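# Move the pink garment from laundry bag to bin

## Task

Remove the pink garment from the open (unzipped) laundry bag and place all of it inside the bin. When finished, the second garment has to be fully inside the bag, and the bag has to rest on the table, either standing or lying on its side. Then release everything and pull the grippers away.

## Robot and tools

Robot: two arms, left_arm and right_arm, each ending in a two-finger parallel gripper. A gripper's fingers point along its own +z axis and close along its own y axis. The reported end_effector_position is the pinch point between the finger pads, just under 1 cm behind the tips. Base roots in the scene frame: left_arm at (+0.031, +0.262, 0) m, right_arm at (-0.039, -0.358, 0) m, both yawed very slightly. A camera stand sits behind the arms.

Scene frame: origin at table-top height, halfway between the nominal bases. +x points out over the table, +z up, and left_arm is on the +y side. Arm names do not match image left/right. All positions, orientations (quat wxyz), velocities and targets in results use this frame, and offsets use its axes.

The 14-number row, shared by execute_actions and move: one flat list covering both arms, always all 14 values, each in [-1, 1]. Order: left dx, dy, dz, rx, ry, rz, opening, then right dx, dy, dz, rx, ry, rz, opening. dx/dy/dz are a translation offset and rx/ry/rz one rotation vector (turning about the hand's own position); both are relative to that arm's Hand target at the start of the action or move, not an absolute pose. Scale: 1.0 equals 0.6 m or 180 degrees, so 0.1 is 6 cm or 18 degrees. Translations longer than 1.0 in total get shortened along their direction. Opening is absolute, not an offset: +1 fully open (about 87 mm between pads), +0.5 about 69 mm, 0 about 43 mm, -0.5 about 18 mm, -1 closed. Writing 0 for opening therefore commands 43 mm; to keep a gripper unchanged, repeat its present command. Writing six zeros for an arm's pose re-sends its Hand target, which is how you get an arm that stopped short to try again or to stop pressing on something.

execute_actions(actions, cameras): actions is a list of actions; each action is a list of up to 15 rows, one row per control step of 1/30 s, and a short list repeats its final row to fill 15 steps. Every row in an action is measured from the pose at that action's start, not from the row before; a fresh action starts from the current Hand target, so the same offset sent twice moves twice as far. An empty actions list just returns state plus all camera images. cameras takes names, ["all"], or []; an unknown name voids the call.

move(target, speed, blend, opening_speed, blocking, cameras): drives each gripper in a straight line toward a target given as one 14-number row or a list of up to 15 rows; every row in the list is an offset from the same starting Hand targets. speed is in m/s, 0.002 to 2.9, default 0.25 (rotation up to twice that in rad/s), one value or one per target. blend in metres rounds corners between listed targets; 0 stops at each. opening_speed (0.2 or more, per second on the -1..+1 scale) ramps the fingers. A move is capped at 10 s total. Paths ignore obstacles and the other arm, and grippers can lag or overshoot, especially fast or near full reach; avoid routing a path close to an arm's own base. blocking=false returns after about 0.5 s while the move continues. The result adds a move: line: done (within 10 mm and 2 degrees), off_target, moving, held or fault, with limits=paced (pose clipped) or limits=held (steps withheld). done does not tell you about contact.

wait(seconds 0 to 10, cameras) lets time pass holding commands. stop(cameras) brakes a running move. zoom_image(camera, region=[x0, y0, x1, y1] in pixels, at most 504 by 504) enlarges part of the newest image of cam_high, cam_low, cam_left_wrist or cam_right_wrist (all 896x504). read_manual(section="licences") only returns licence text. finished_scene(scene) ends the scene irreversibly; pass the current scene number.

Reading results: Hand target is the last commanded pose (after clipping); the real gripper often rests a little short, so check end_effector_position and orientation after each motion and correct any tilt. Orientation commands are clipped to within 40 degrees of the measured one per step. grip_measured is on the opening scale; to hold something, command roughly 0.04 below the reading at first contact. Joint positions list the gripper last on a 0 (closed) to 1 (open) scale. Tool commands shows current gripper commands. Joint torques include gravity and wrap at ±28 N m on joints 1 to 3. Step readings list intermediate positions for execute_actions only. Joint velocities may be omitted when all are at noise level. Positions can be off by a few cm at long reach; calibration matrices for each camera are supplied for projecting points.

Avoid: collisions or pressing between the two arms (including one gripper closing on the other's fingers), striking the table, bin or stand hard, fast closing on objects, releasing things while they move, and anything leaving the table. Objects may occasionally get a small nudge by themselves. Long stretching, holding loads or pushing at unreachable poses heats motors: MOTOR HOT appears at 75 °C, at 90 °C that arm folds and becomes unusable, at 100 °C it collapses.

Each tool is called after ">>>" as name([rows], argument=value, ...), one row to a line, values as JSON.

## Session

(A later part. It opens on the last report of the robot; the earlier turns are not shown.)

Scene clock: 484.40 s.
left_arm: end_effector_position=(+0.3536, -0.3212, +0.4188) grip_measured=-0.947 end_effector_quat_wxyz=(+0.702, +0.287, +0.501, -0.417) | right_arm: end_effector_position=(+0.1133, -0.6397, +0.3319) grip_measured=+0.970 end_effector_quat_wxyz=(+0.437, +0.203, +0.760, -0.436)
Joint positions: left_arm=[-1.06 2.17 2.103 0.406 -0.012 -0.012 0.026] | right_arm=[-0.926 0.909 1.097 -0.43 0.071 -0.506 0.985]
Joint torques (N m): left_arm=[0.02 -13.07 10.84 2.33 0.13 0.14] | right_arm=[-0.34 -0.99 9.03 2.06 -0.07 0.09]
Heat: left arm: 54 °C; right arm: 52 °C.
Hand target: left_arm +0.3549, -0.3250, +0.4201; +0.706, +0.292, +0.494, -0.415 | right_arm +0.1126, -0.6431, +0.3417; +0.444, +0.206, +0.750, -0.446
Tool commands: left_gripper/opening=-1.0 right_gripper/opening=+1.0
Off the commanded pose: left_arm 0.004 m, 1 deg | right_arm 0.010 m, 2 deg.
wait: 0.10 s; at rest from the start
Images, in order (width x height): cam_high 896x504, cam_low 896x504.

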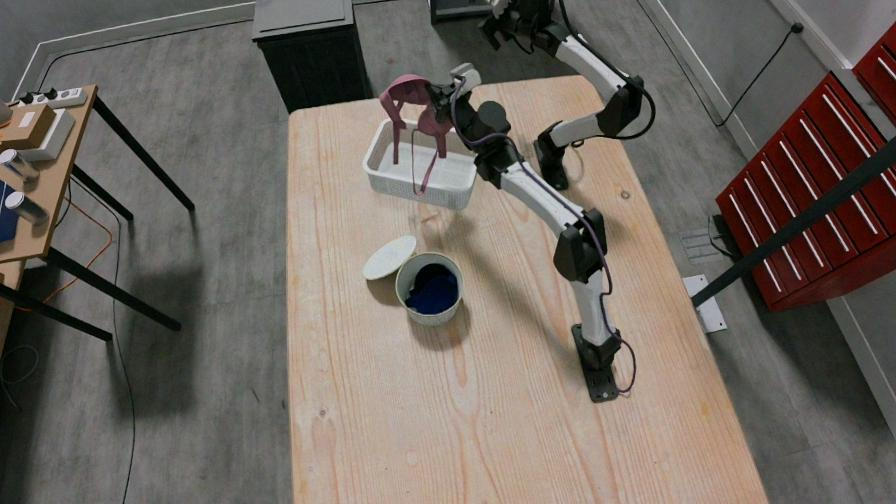

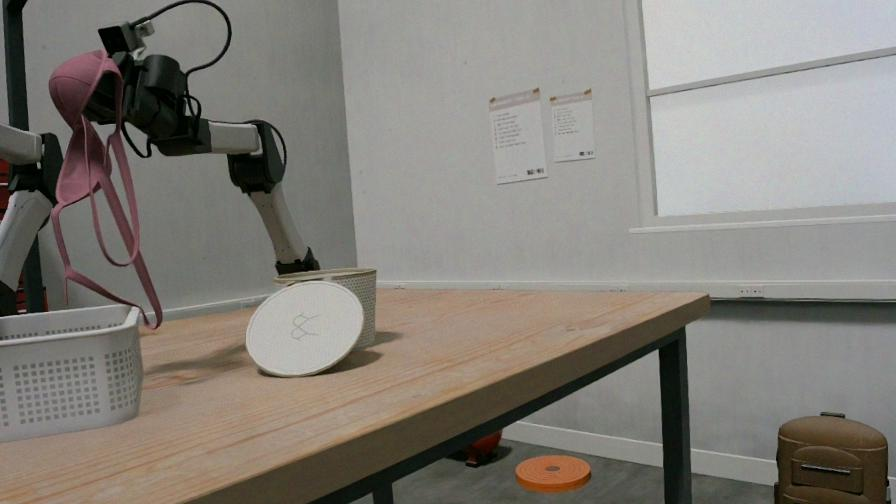

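>>> move([
  [0.0, 0.0, 0.0532, -0.0243, -0.0135, 0, -1.0, 0, 0, 0, 0, 0, 0, 1.0],
  [-0.0382, -0.075, 0.0448, -0.0243, -0.0135, -0.0167, -1.0, 0, 0, 0, 0, 0, 0, 1.0],
  [-0.0382, -0.075, -0.15, 0.0729, 0.0404, -0.0167, -1.0, 0, 0, 0, 0, 0, 0, 1.0],
], speed=[0.12, 0.1, 0.14], blend=[0.01, 0.01, 0], cameras=["cam_high", "cam_low", "cam_left_wrist"])

>>> zoom_image(camera="cam_high", region=[330, 50, 530, 230])

>>> zoom_image(camera="cam_low", region=[0, 60, 240, 450])

Scene clock: 499.40 s.
left_arm: end_effector_position=(+0.3369, -0.3810, +0.3035) grip_measured=-0.947 end_effector_quat_wxyz=(+0.615, +0.362, +0.584, -0.388) | right_arm: end_effector_position=(+0.1133, -0.6397, +0.3319) grip_measured=+0.970 end_effector_quat_wxyz=(+0.437, +0.203, +0.760, -0.436)
Joint positions: left_arm=[-1.122 2.378 2.277 0.157 -0.012 -0.007 0.026] | right_arm=[-0.926 0.909 1.097 -0.43 0.071 -0.506 0.985]
Joint torques (N m): left_arm=[-0.01 -21.97 7.02 2.5 0.01 0.01] | right_arm=[-0.32 -0.99 9.02 2.06 -0.07 0.09]
Heat: left arm: 54 °C; right arm: 52 °C.
Hand target: left_arm +0.3322, -0.3700, +0.3300; +0.624, +0.356, +0.575, -0.392 | right_arm +0.1126, -0.6431, +0.3417; +0.444, +0.206, +0.750, -0.446
Off the commanded pose: left_arm 0.029 m, 2 deg | right_arm 0.010 m, 2 deg.
move: off_target (left_arm)
camera_calibration:
cam_left_wrist: T_world_to_cam=[[-0.908486, -0.417907, -0.00278143, 0.143577], [-0.308058, 0.674154, -0.67128, 0.583671], [0.282408, -0.608992, -0.741198, 0.0429581], [0, 0, 0, 1]] pos_world=[0.298111, -0.307321, 0.424047]
Images, in order (width x height): cam_high 896x504, cam_low 896x504, cam_left_wrist 896x504.

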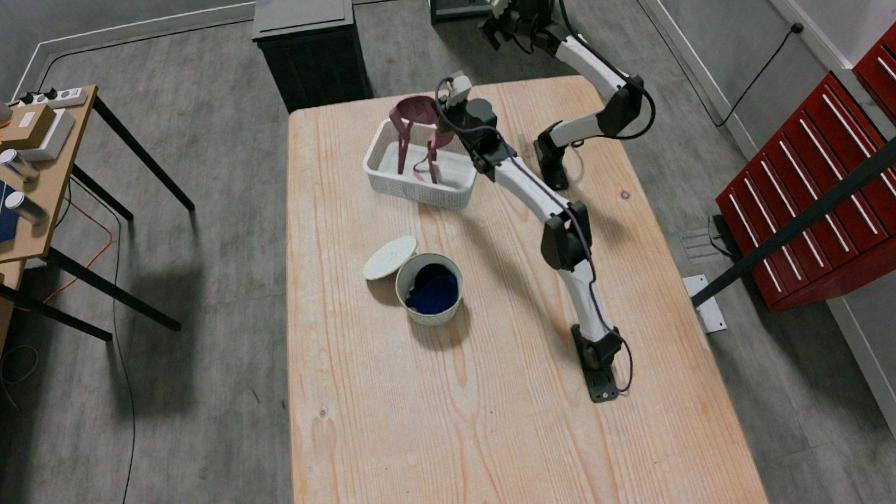

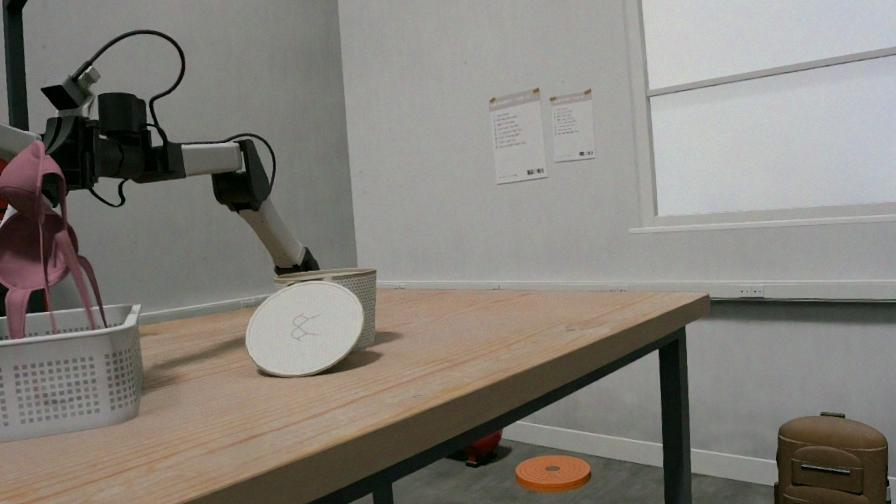

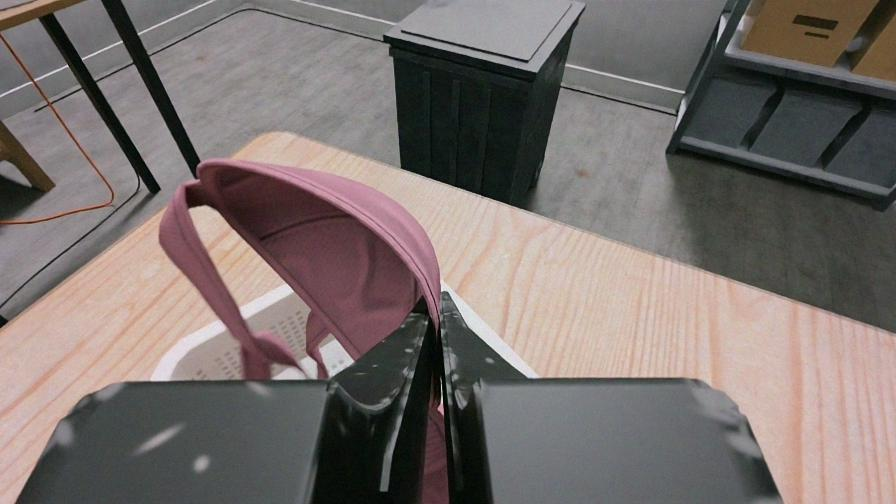

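Scaled by 2.520 from the camera's 896x504 image, which has a finer 1280x720 frame.

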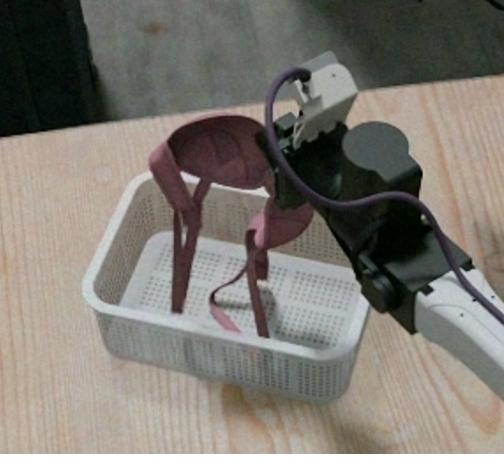

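Scaled by 1.292 from the camera's 896x504 image, which has a finer 1280x720 frame.

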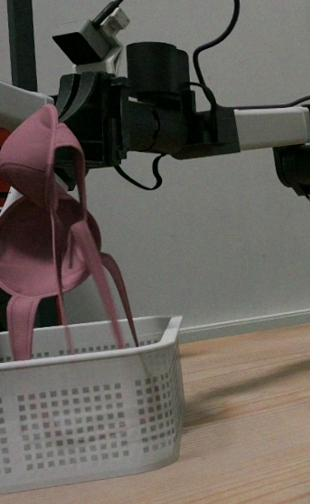

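>>> execute_actions(actions=[])

Scene clock: 511.70 s.
left_arm: end_effector_position=(+0.3369, -0.3810, +0.3035) grip_measured=-0.947 end_effector_quat_wxyz=(+0.615, +0.362, +0.584, -0.388) | right_arm: end_effector_position=(+0.1133, -0.6397, +0.3319) grip_measured=+0.970 end_effector_quat_wxyz=(+0.437, +0.203, +0.760, -0.436)
Joint positions: left_arm=[-1.122 2.378 2.277 0.157 -0.012 -0.007 0.026] | right_arm=[-0.926 0.909 1.097 -0.43 0.071 -0.506 0.985]
Joint velocities: within noise
Joint torques (N m): left_arm=[-0.01 -21.97 7.02 2.5 0.01 0.01] | right_arm=[-0.32 -0.99 9.03 2.06 -0.07 0.09]
Motor temperatures (°C): left_arm=[22 59 36 45 24 23 24] | right_arm=[22 25 52 52 25 26 23]
Heat: left arm: 59 °C; right arm: 52 °C.
Hand target: left_arm +0.3322, -0.3700, +0.3300; +0.624, +0.356, +0.575, -0.392 | right_arm +0.1126, -0.6431, +0.3417; +0.444, +0.206, +0.750, -0.446
Tool commands: left_gripper/opening=-1.0 right_gripper/opening=+1.0
Off the commanded pose: left_arm 0.029 m, 2 deg | right_arm 0.010 m, 2 deg.
camera_calibration:
cam_left_wrist: T_world_to_cam=[[-0.908486, -0.417907, -0.00278143, 0.143577], [-0.308058, 0.674154, -0.67128, 0.583671], [0.282408, -0.608992, -0.741198, 0.0429581], [0, 0, 0, 1]] pos_world=[0.298111, -0.307321, 0.424047]
cam_right_wrist: T_world_to_cam=[[-0.686901, -0.549703, 0.475387, -0.427932], [-0.722924, 0.583863, -0.369438, 0.599947], [-0.0744797, -0.597436, -0.79845, 0.0350326], [0, 0, 0, 1]] pos_world=[0.142379, -0.564593, 0.453048]

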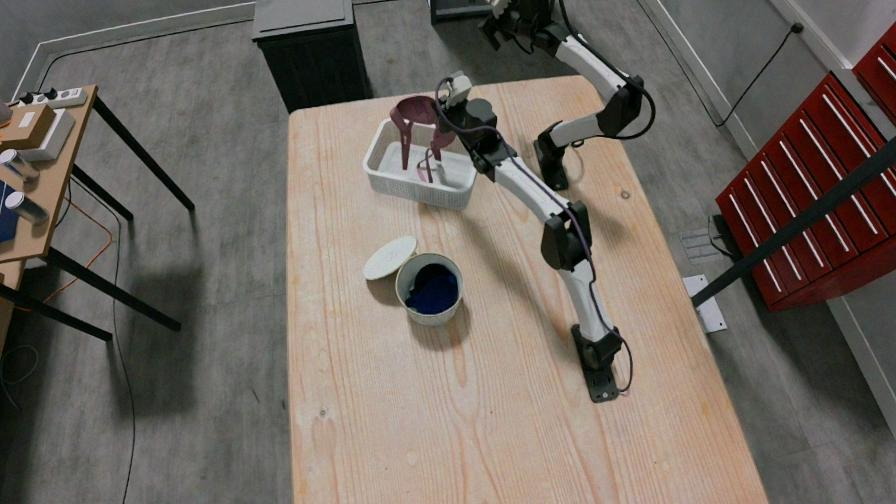

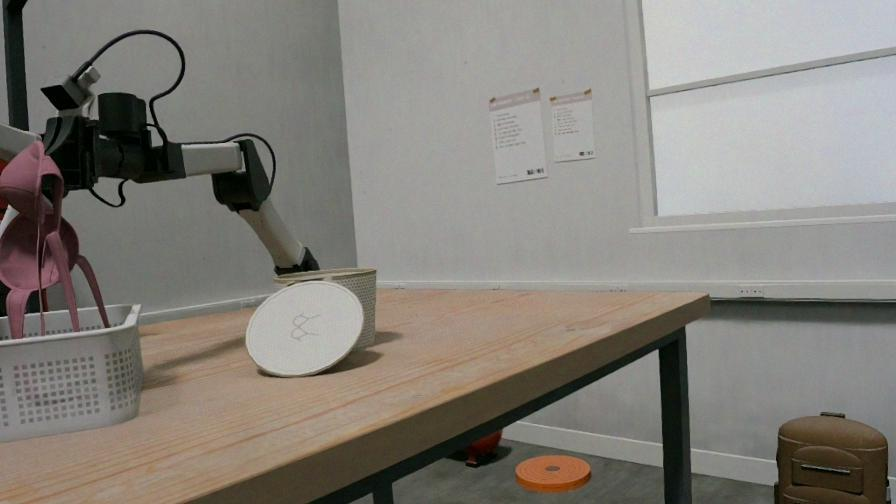

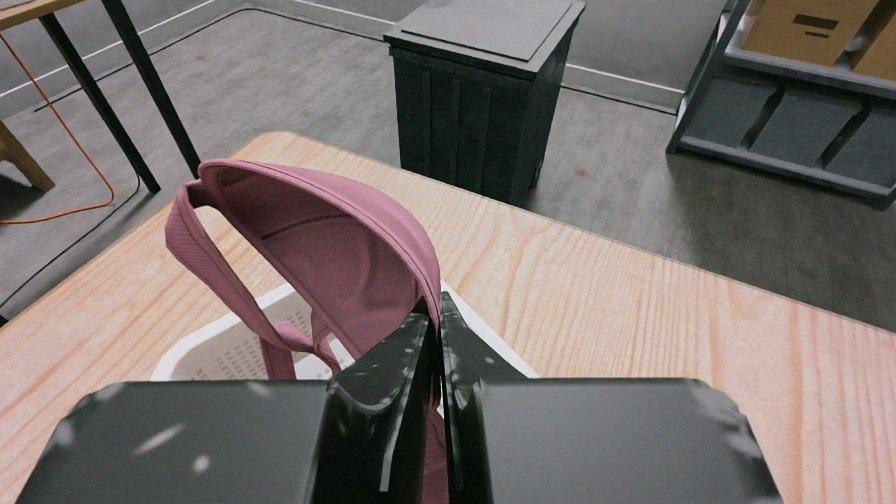

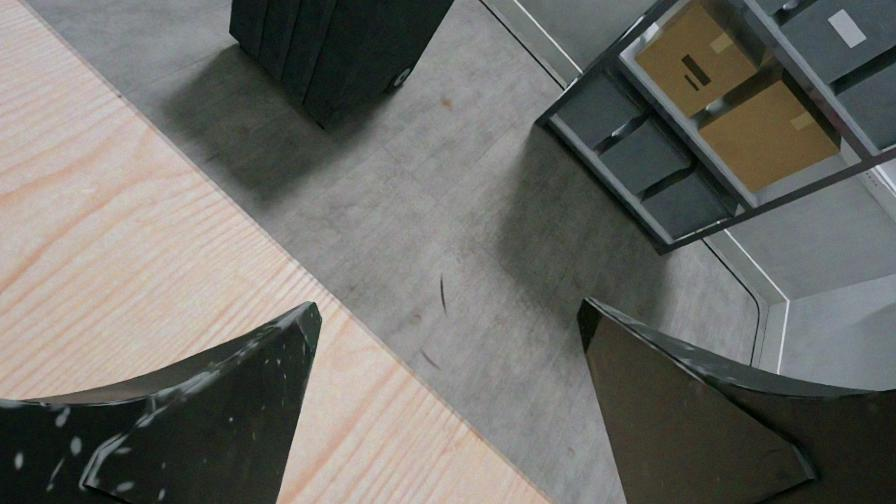

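>>> move(target=[0.0, 0.0, -0.2333, 0.099, 0.050, 0, -1.0, 0, 0, 0, 0, 0, 0, 1.0], speed=0.1, cameras=["all"])

Scene clock: 526.50 s.
left_arm: end_effector_position=(+0.3311, -0.3689, +0.2094) grip_measured=-0.947 end_effector_quat_wxyz=(+0.527, +0.413, +0.665, -0.331) | right_arm: end_effector_position=(+0.1133, -0.6397, +0.3319) grip_measured=+0.970 end_effector_quat_wxyz=(+0.437, +0.203, +0.760, -0.436)
Joint positions: left_arm=[-1.122 2.39 2.2 -0.037 -0.012 -0.007 0.026] | right_arm=[-0.926 0.909 1.097 -0.43 0.071 -0.506 0.985]
Joint torques (N m): left_arm=[0.09 -14.86 8.23 2.55 0.03 -0.09] | right_arm=[-0.34 -0.99 9.03 2.06 -0.07 0.09]
Motor temperatures (°C): left_arm=[22 65 36 46 24 23 24] | right_arm=[22 25 52 53 25 26 23]
Heat: left arm: 65 °C; right arm: 53 °C.
Hand target: left_arm +0.3321, -0.3699, +0.1902; +0.515, +0.417, +0.675, -0.325 | right_arm +0.1126, -0.6431, +0.3417; +0.444, +0.206, +0.750, -0.446
Off the commanded pose: left_arm 0.019 m, 2 deg | right_arm 0.010 m, 2 deg.
move: off_target (left_arm)
camera_calibration:
cam_left_wrist: T_world_to_cam=[[-0.908656, -0.417546, 0.000145694, 0.142826], [-0.375577, 0.81717, -0.437237, 0.536697], [0.182447, -0.397352, -0.899347, 0.126501], [0, 0, 0, 1]] pos_world=[0.30827, -0.32867, 0.348411]
cam_right_wrist: T_world_to_cam=[[-0.686901, -0.549703, 0.475387, -0.427932], [-0.722924, 0.583863, -0.369438, 0.599947], [-0.0744797, -0.597436, -0.79845, 0.0350326], [0, 0, 0, 1]] pos_world=[0.142379, -0.564593, 0.453048]

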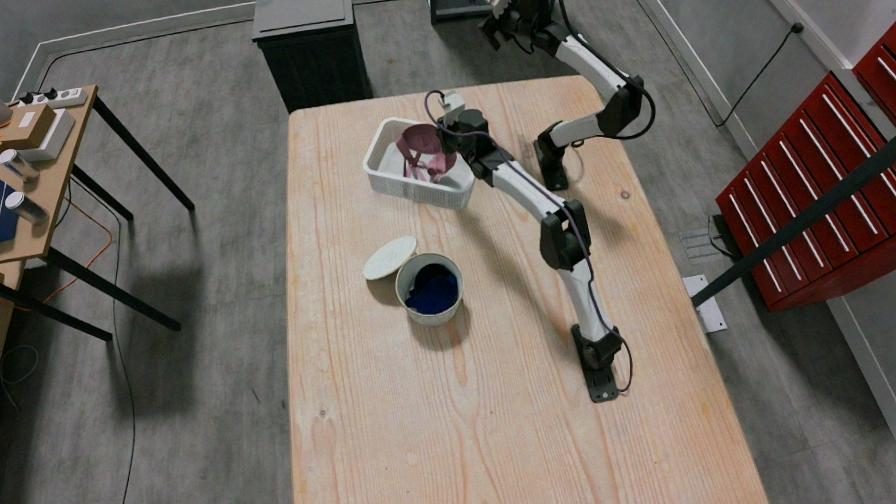

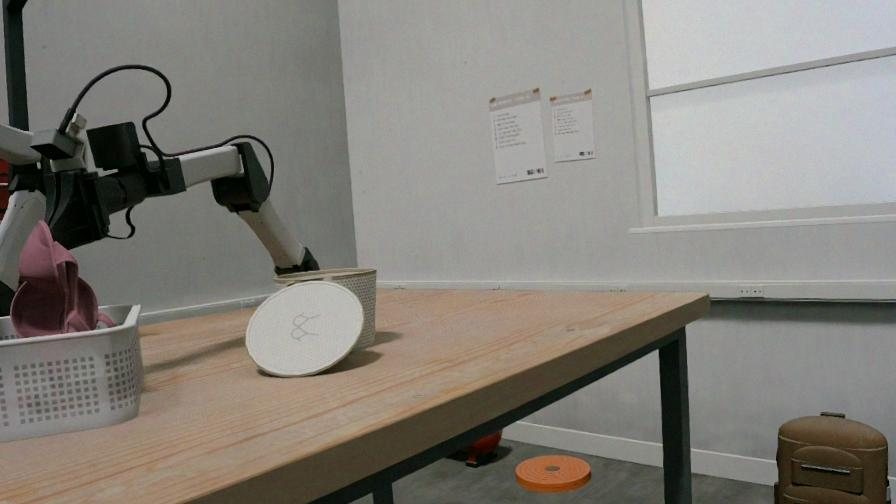

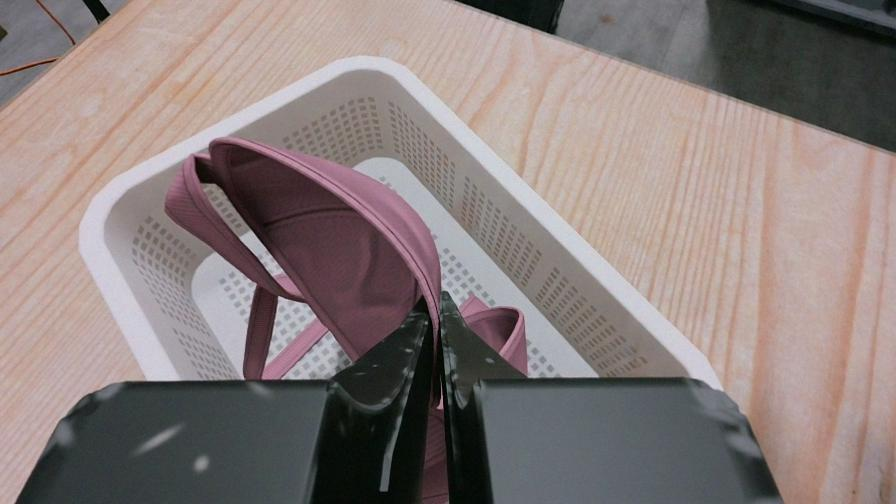

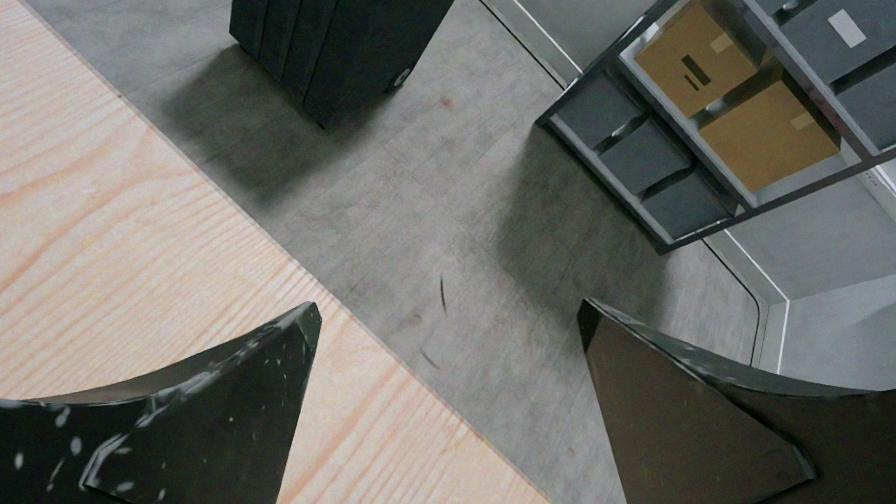

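>>> move([
  [0.0, 0.0, -0.170, 0.042, 0.0214, 0, -1.0, 0, 0, 0, 0, 0, 0, 1.0],
  [0.0, 0.0, -0.170, 0.042, 0.0214, 0, -0.2, 0, 0, 0, 0, 0, 0, 1.0],
], speed=0.1, opening_speed=0.8, cameras=["all"])

Scene clock: 535.33 s.
left_arm: end_effector_position=(+0.3316, -0.3699, +0.1052) grip_measured=-0.200 end_effector_quat_wxyz=(+0.473, +0.439, +0.704, -0.296) | right_arm: end_effector_position=(+0.1133, -0.6397, +0.3319) grip_measured=+0.970 end_effector_quat_wxyz=(+0.437, +0.203, +0.760, -0.436)
Joint positions: left_arm=[-1.122 2.516 2.155 -0.027 -0.012 -0.007 0.4] | right_arm=[-0.926 0.909 1.097 -0.43 0.071 -0.506 0.985]
Joint torques (N m): left_arm=[0.13 -15.6 8.25 2.65 0.06 -0.13] | right_arm=[-0.32 -0.99 9.02 2.06 -0.07 0.09]
Motor temperatures (°C): left_arm=[22 65 36 47 24 23 24] | right_arm=[22 25 52 53 25 26 23]
Heat: left arm: 65 °C; right arm: 53 °C.
Hand target: left_arm +0.3321, -0.3700, +0.0882; +0.463, +0.438, +0.712, -0.294 | right_arm +0.1126, -0.6431, +0.3417; +0.444, +0.206, +0.750, -0.446
Off the commanded pose: left_arm 0.017 m, 1 deg | right_arm 0.010 m, 2 deg.
move: off_target (left_arm); target 2's new opening was sent with left_arm's hand 0.017 m and 1 deg from that target
camera_calibration:
cam_left_wrist: T_world_to_cam=[[-0.908523, -0.41783, 0.002118, 0.142487], [-0.40062, 0.869639, -0.288498, 0.504092], [0.118701, -0.262956, -0.957478, 0.109254], [0, 0, 0, 1]] pos_world=[0.318433, -0.350114, 0.249736]
cam_right_wrist: T_world_to_cam=[[-0.686901, -0.549703, 0.475387, -0.427932], [-0.722924, 0.583863, -0.369438, 0.599947], [-0.0744797, -0.597436, -0.79845, 0.0350326], [0, 0, 0, 1]] pos_world=[0.142379, -0.564593, 0.453048]

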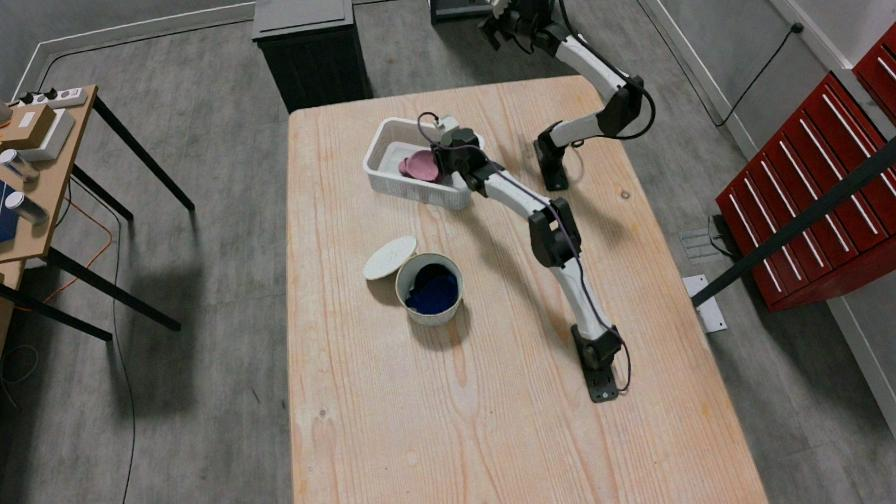

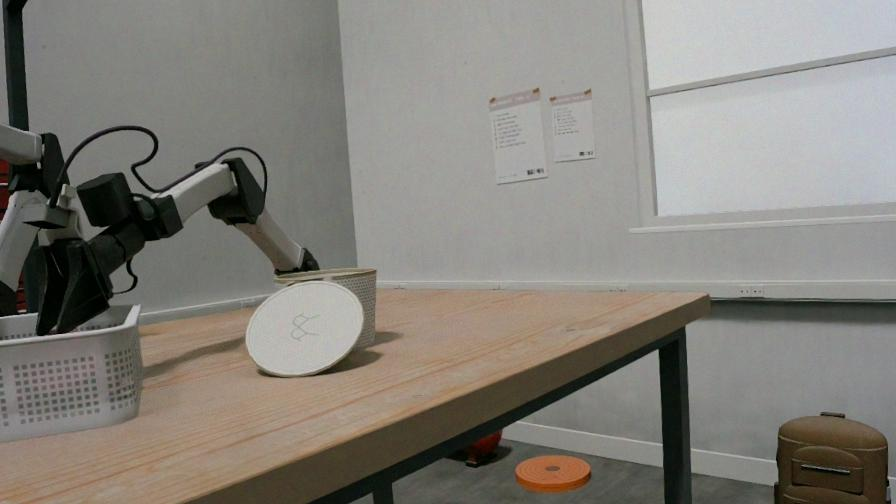

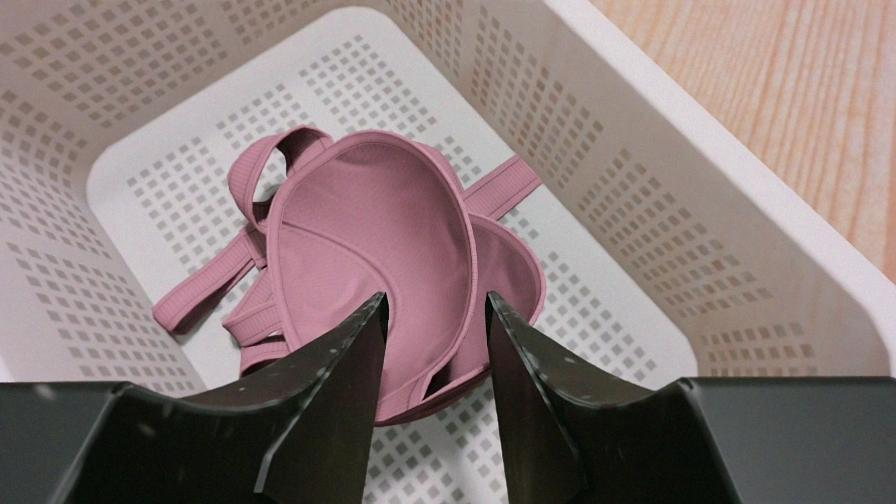

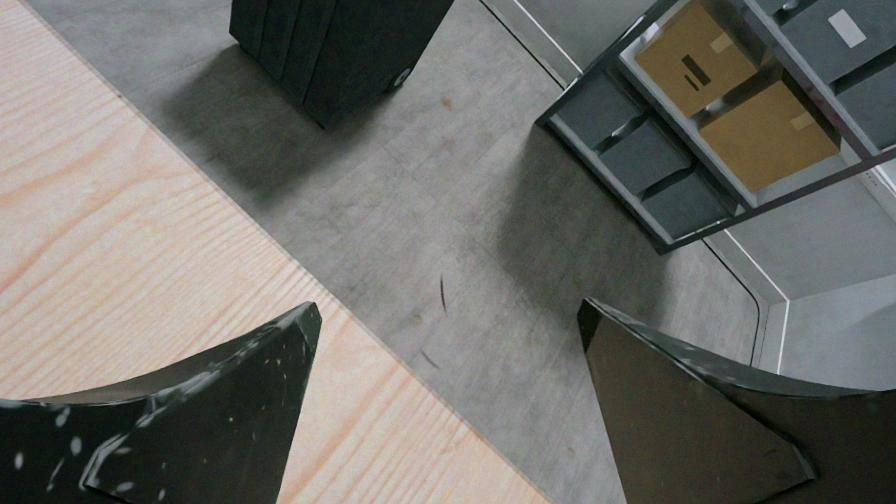

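>>> move([
  [0.0, 0.0, 0.30, -0.0916, -0.0467, 0, -0.2, 0, 0, 0, 0, 0, 0, 1.0],
  [-0.2535, 0.527, 0.386, 0.032, 0.0165, 0, -0.2, 0, 0, 0, 0, 0, 0, 1.0],
], speed=[0.15, 0.25], blend=[0.03, 0], cameras=["all"])

Scene clock: 548.63 s.
left_arm: end_effector_position=(+0.1833, -0.0563, +0.3295) grip_measured=-0.200 end_effector_quat_wxyz=(+0.436, +0.452, +0.728, -0.274) | right_arm: end_effector_position=(+0.1133, -0.6397, +0.3319) grip_measured=+0.970 end_effector_quat_wxyz=(+0.437, +0.203, +0.760, -0.436)
Joint positions: left_arm=[-1.122 1.227 1.489 -0.751 -0.012 -0.012 0.4] | right_arm=[-0.926 0.909 1.097 -0.43 0.071 -0.506 0.985]
Joint torques (N m): left_arm=[-0.49 -4.46 6.34 2.29 0 -0.15] | right_arm=[-0.34 -0.98 9.03 2.06 -0.08 0.09]
Motor temperatures (°C): left_arm=[22 68 37 47 24 23 24] | right_arm=[22 25 52 54 25 26 23]
Heat: left arm: 68 °C; right arm: 54 °C.
Hand target: left_arm +0.1800, -0.0538, +0.3198; +0.422, +0.453, +0.738, -0.269 | right_arm +0.1126, -0.6431, +0.3417; +0.444, +0.206, +0.750, -0.446
Off the commanded pose: left_arm 0.011 m, 2 deg | right_arm 0.010 m, 2 deg.
move: off_target (left_arm)
camera_calibration:
cam_left_wrist: T_world_to_cam=[[-0.907599, -0.419783, 0.00681505, 0.136477], [-0.413342, 0.890593, -0.189716, 0.207681], [0.0735701, -0.175003, -0.981815, 0.445312], [0, 0, 0, 1]] pos_world=[0.176948, -0.0497376, 0.475685]
cam_right_wrist: T_world_to_cam=[[-0.686901, -0.549703, 0.475387, -0.427932], [-0.722924, 0.583863, -0.369438, 0.599947], [-0.0744797, -0.597436, -0.79845, 0.0350326], [0, 0, 0, 1]] pos_world=[0.142379, -0.564593, 0.453048]

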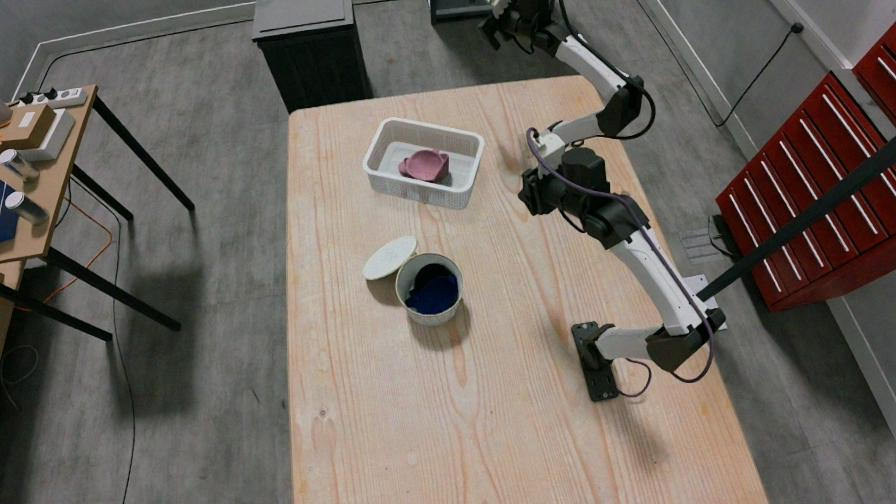

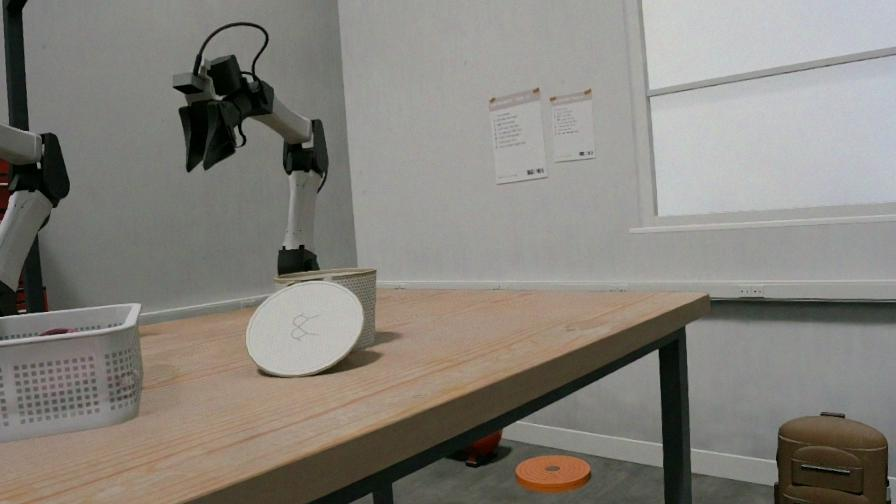

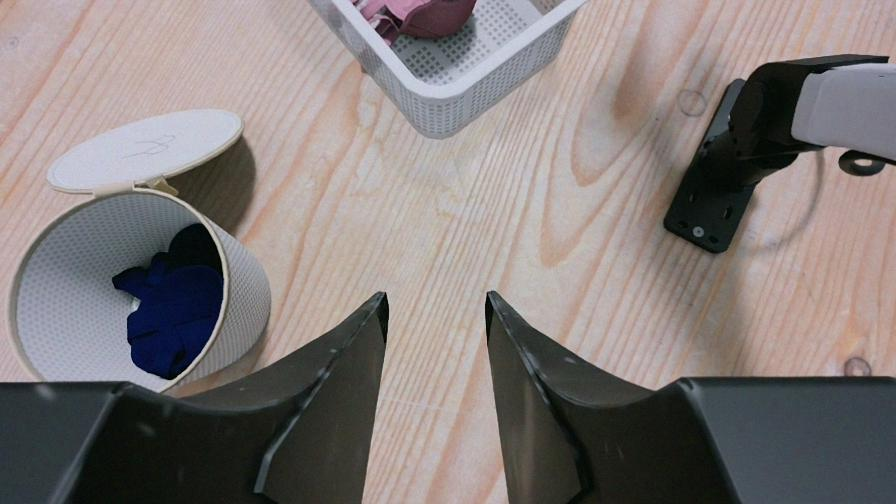

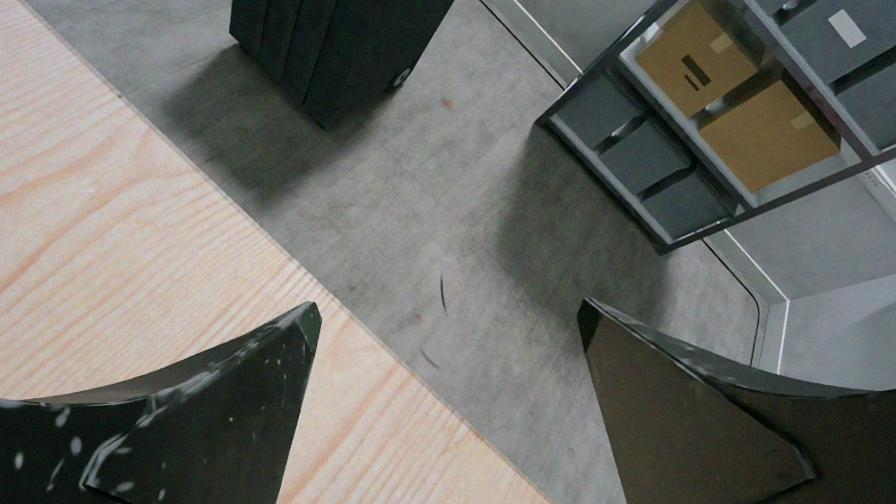

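>>> zoom_image(camera="cam_high", region=[340, 90, 520, 340])

Scaled by 2.016 from the camera's 896x504 image, which has a finer 1280x720 frame.

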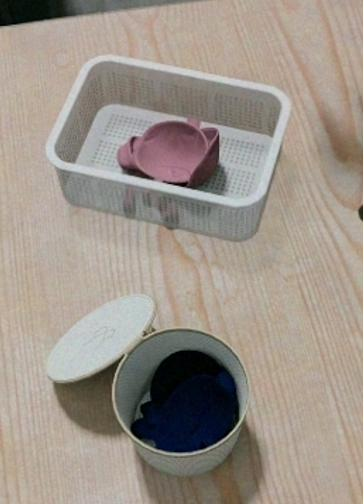

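>>> finished_scene(scene=2)

The scene is finished: the task was done.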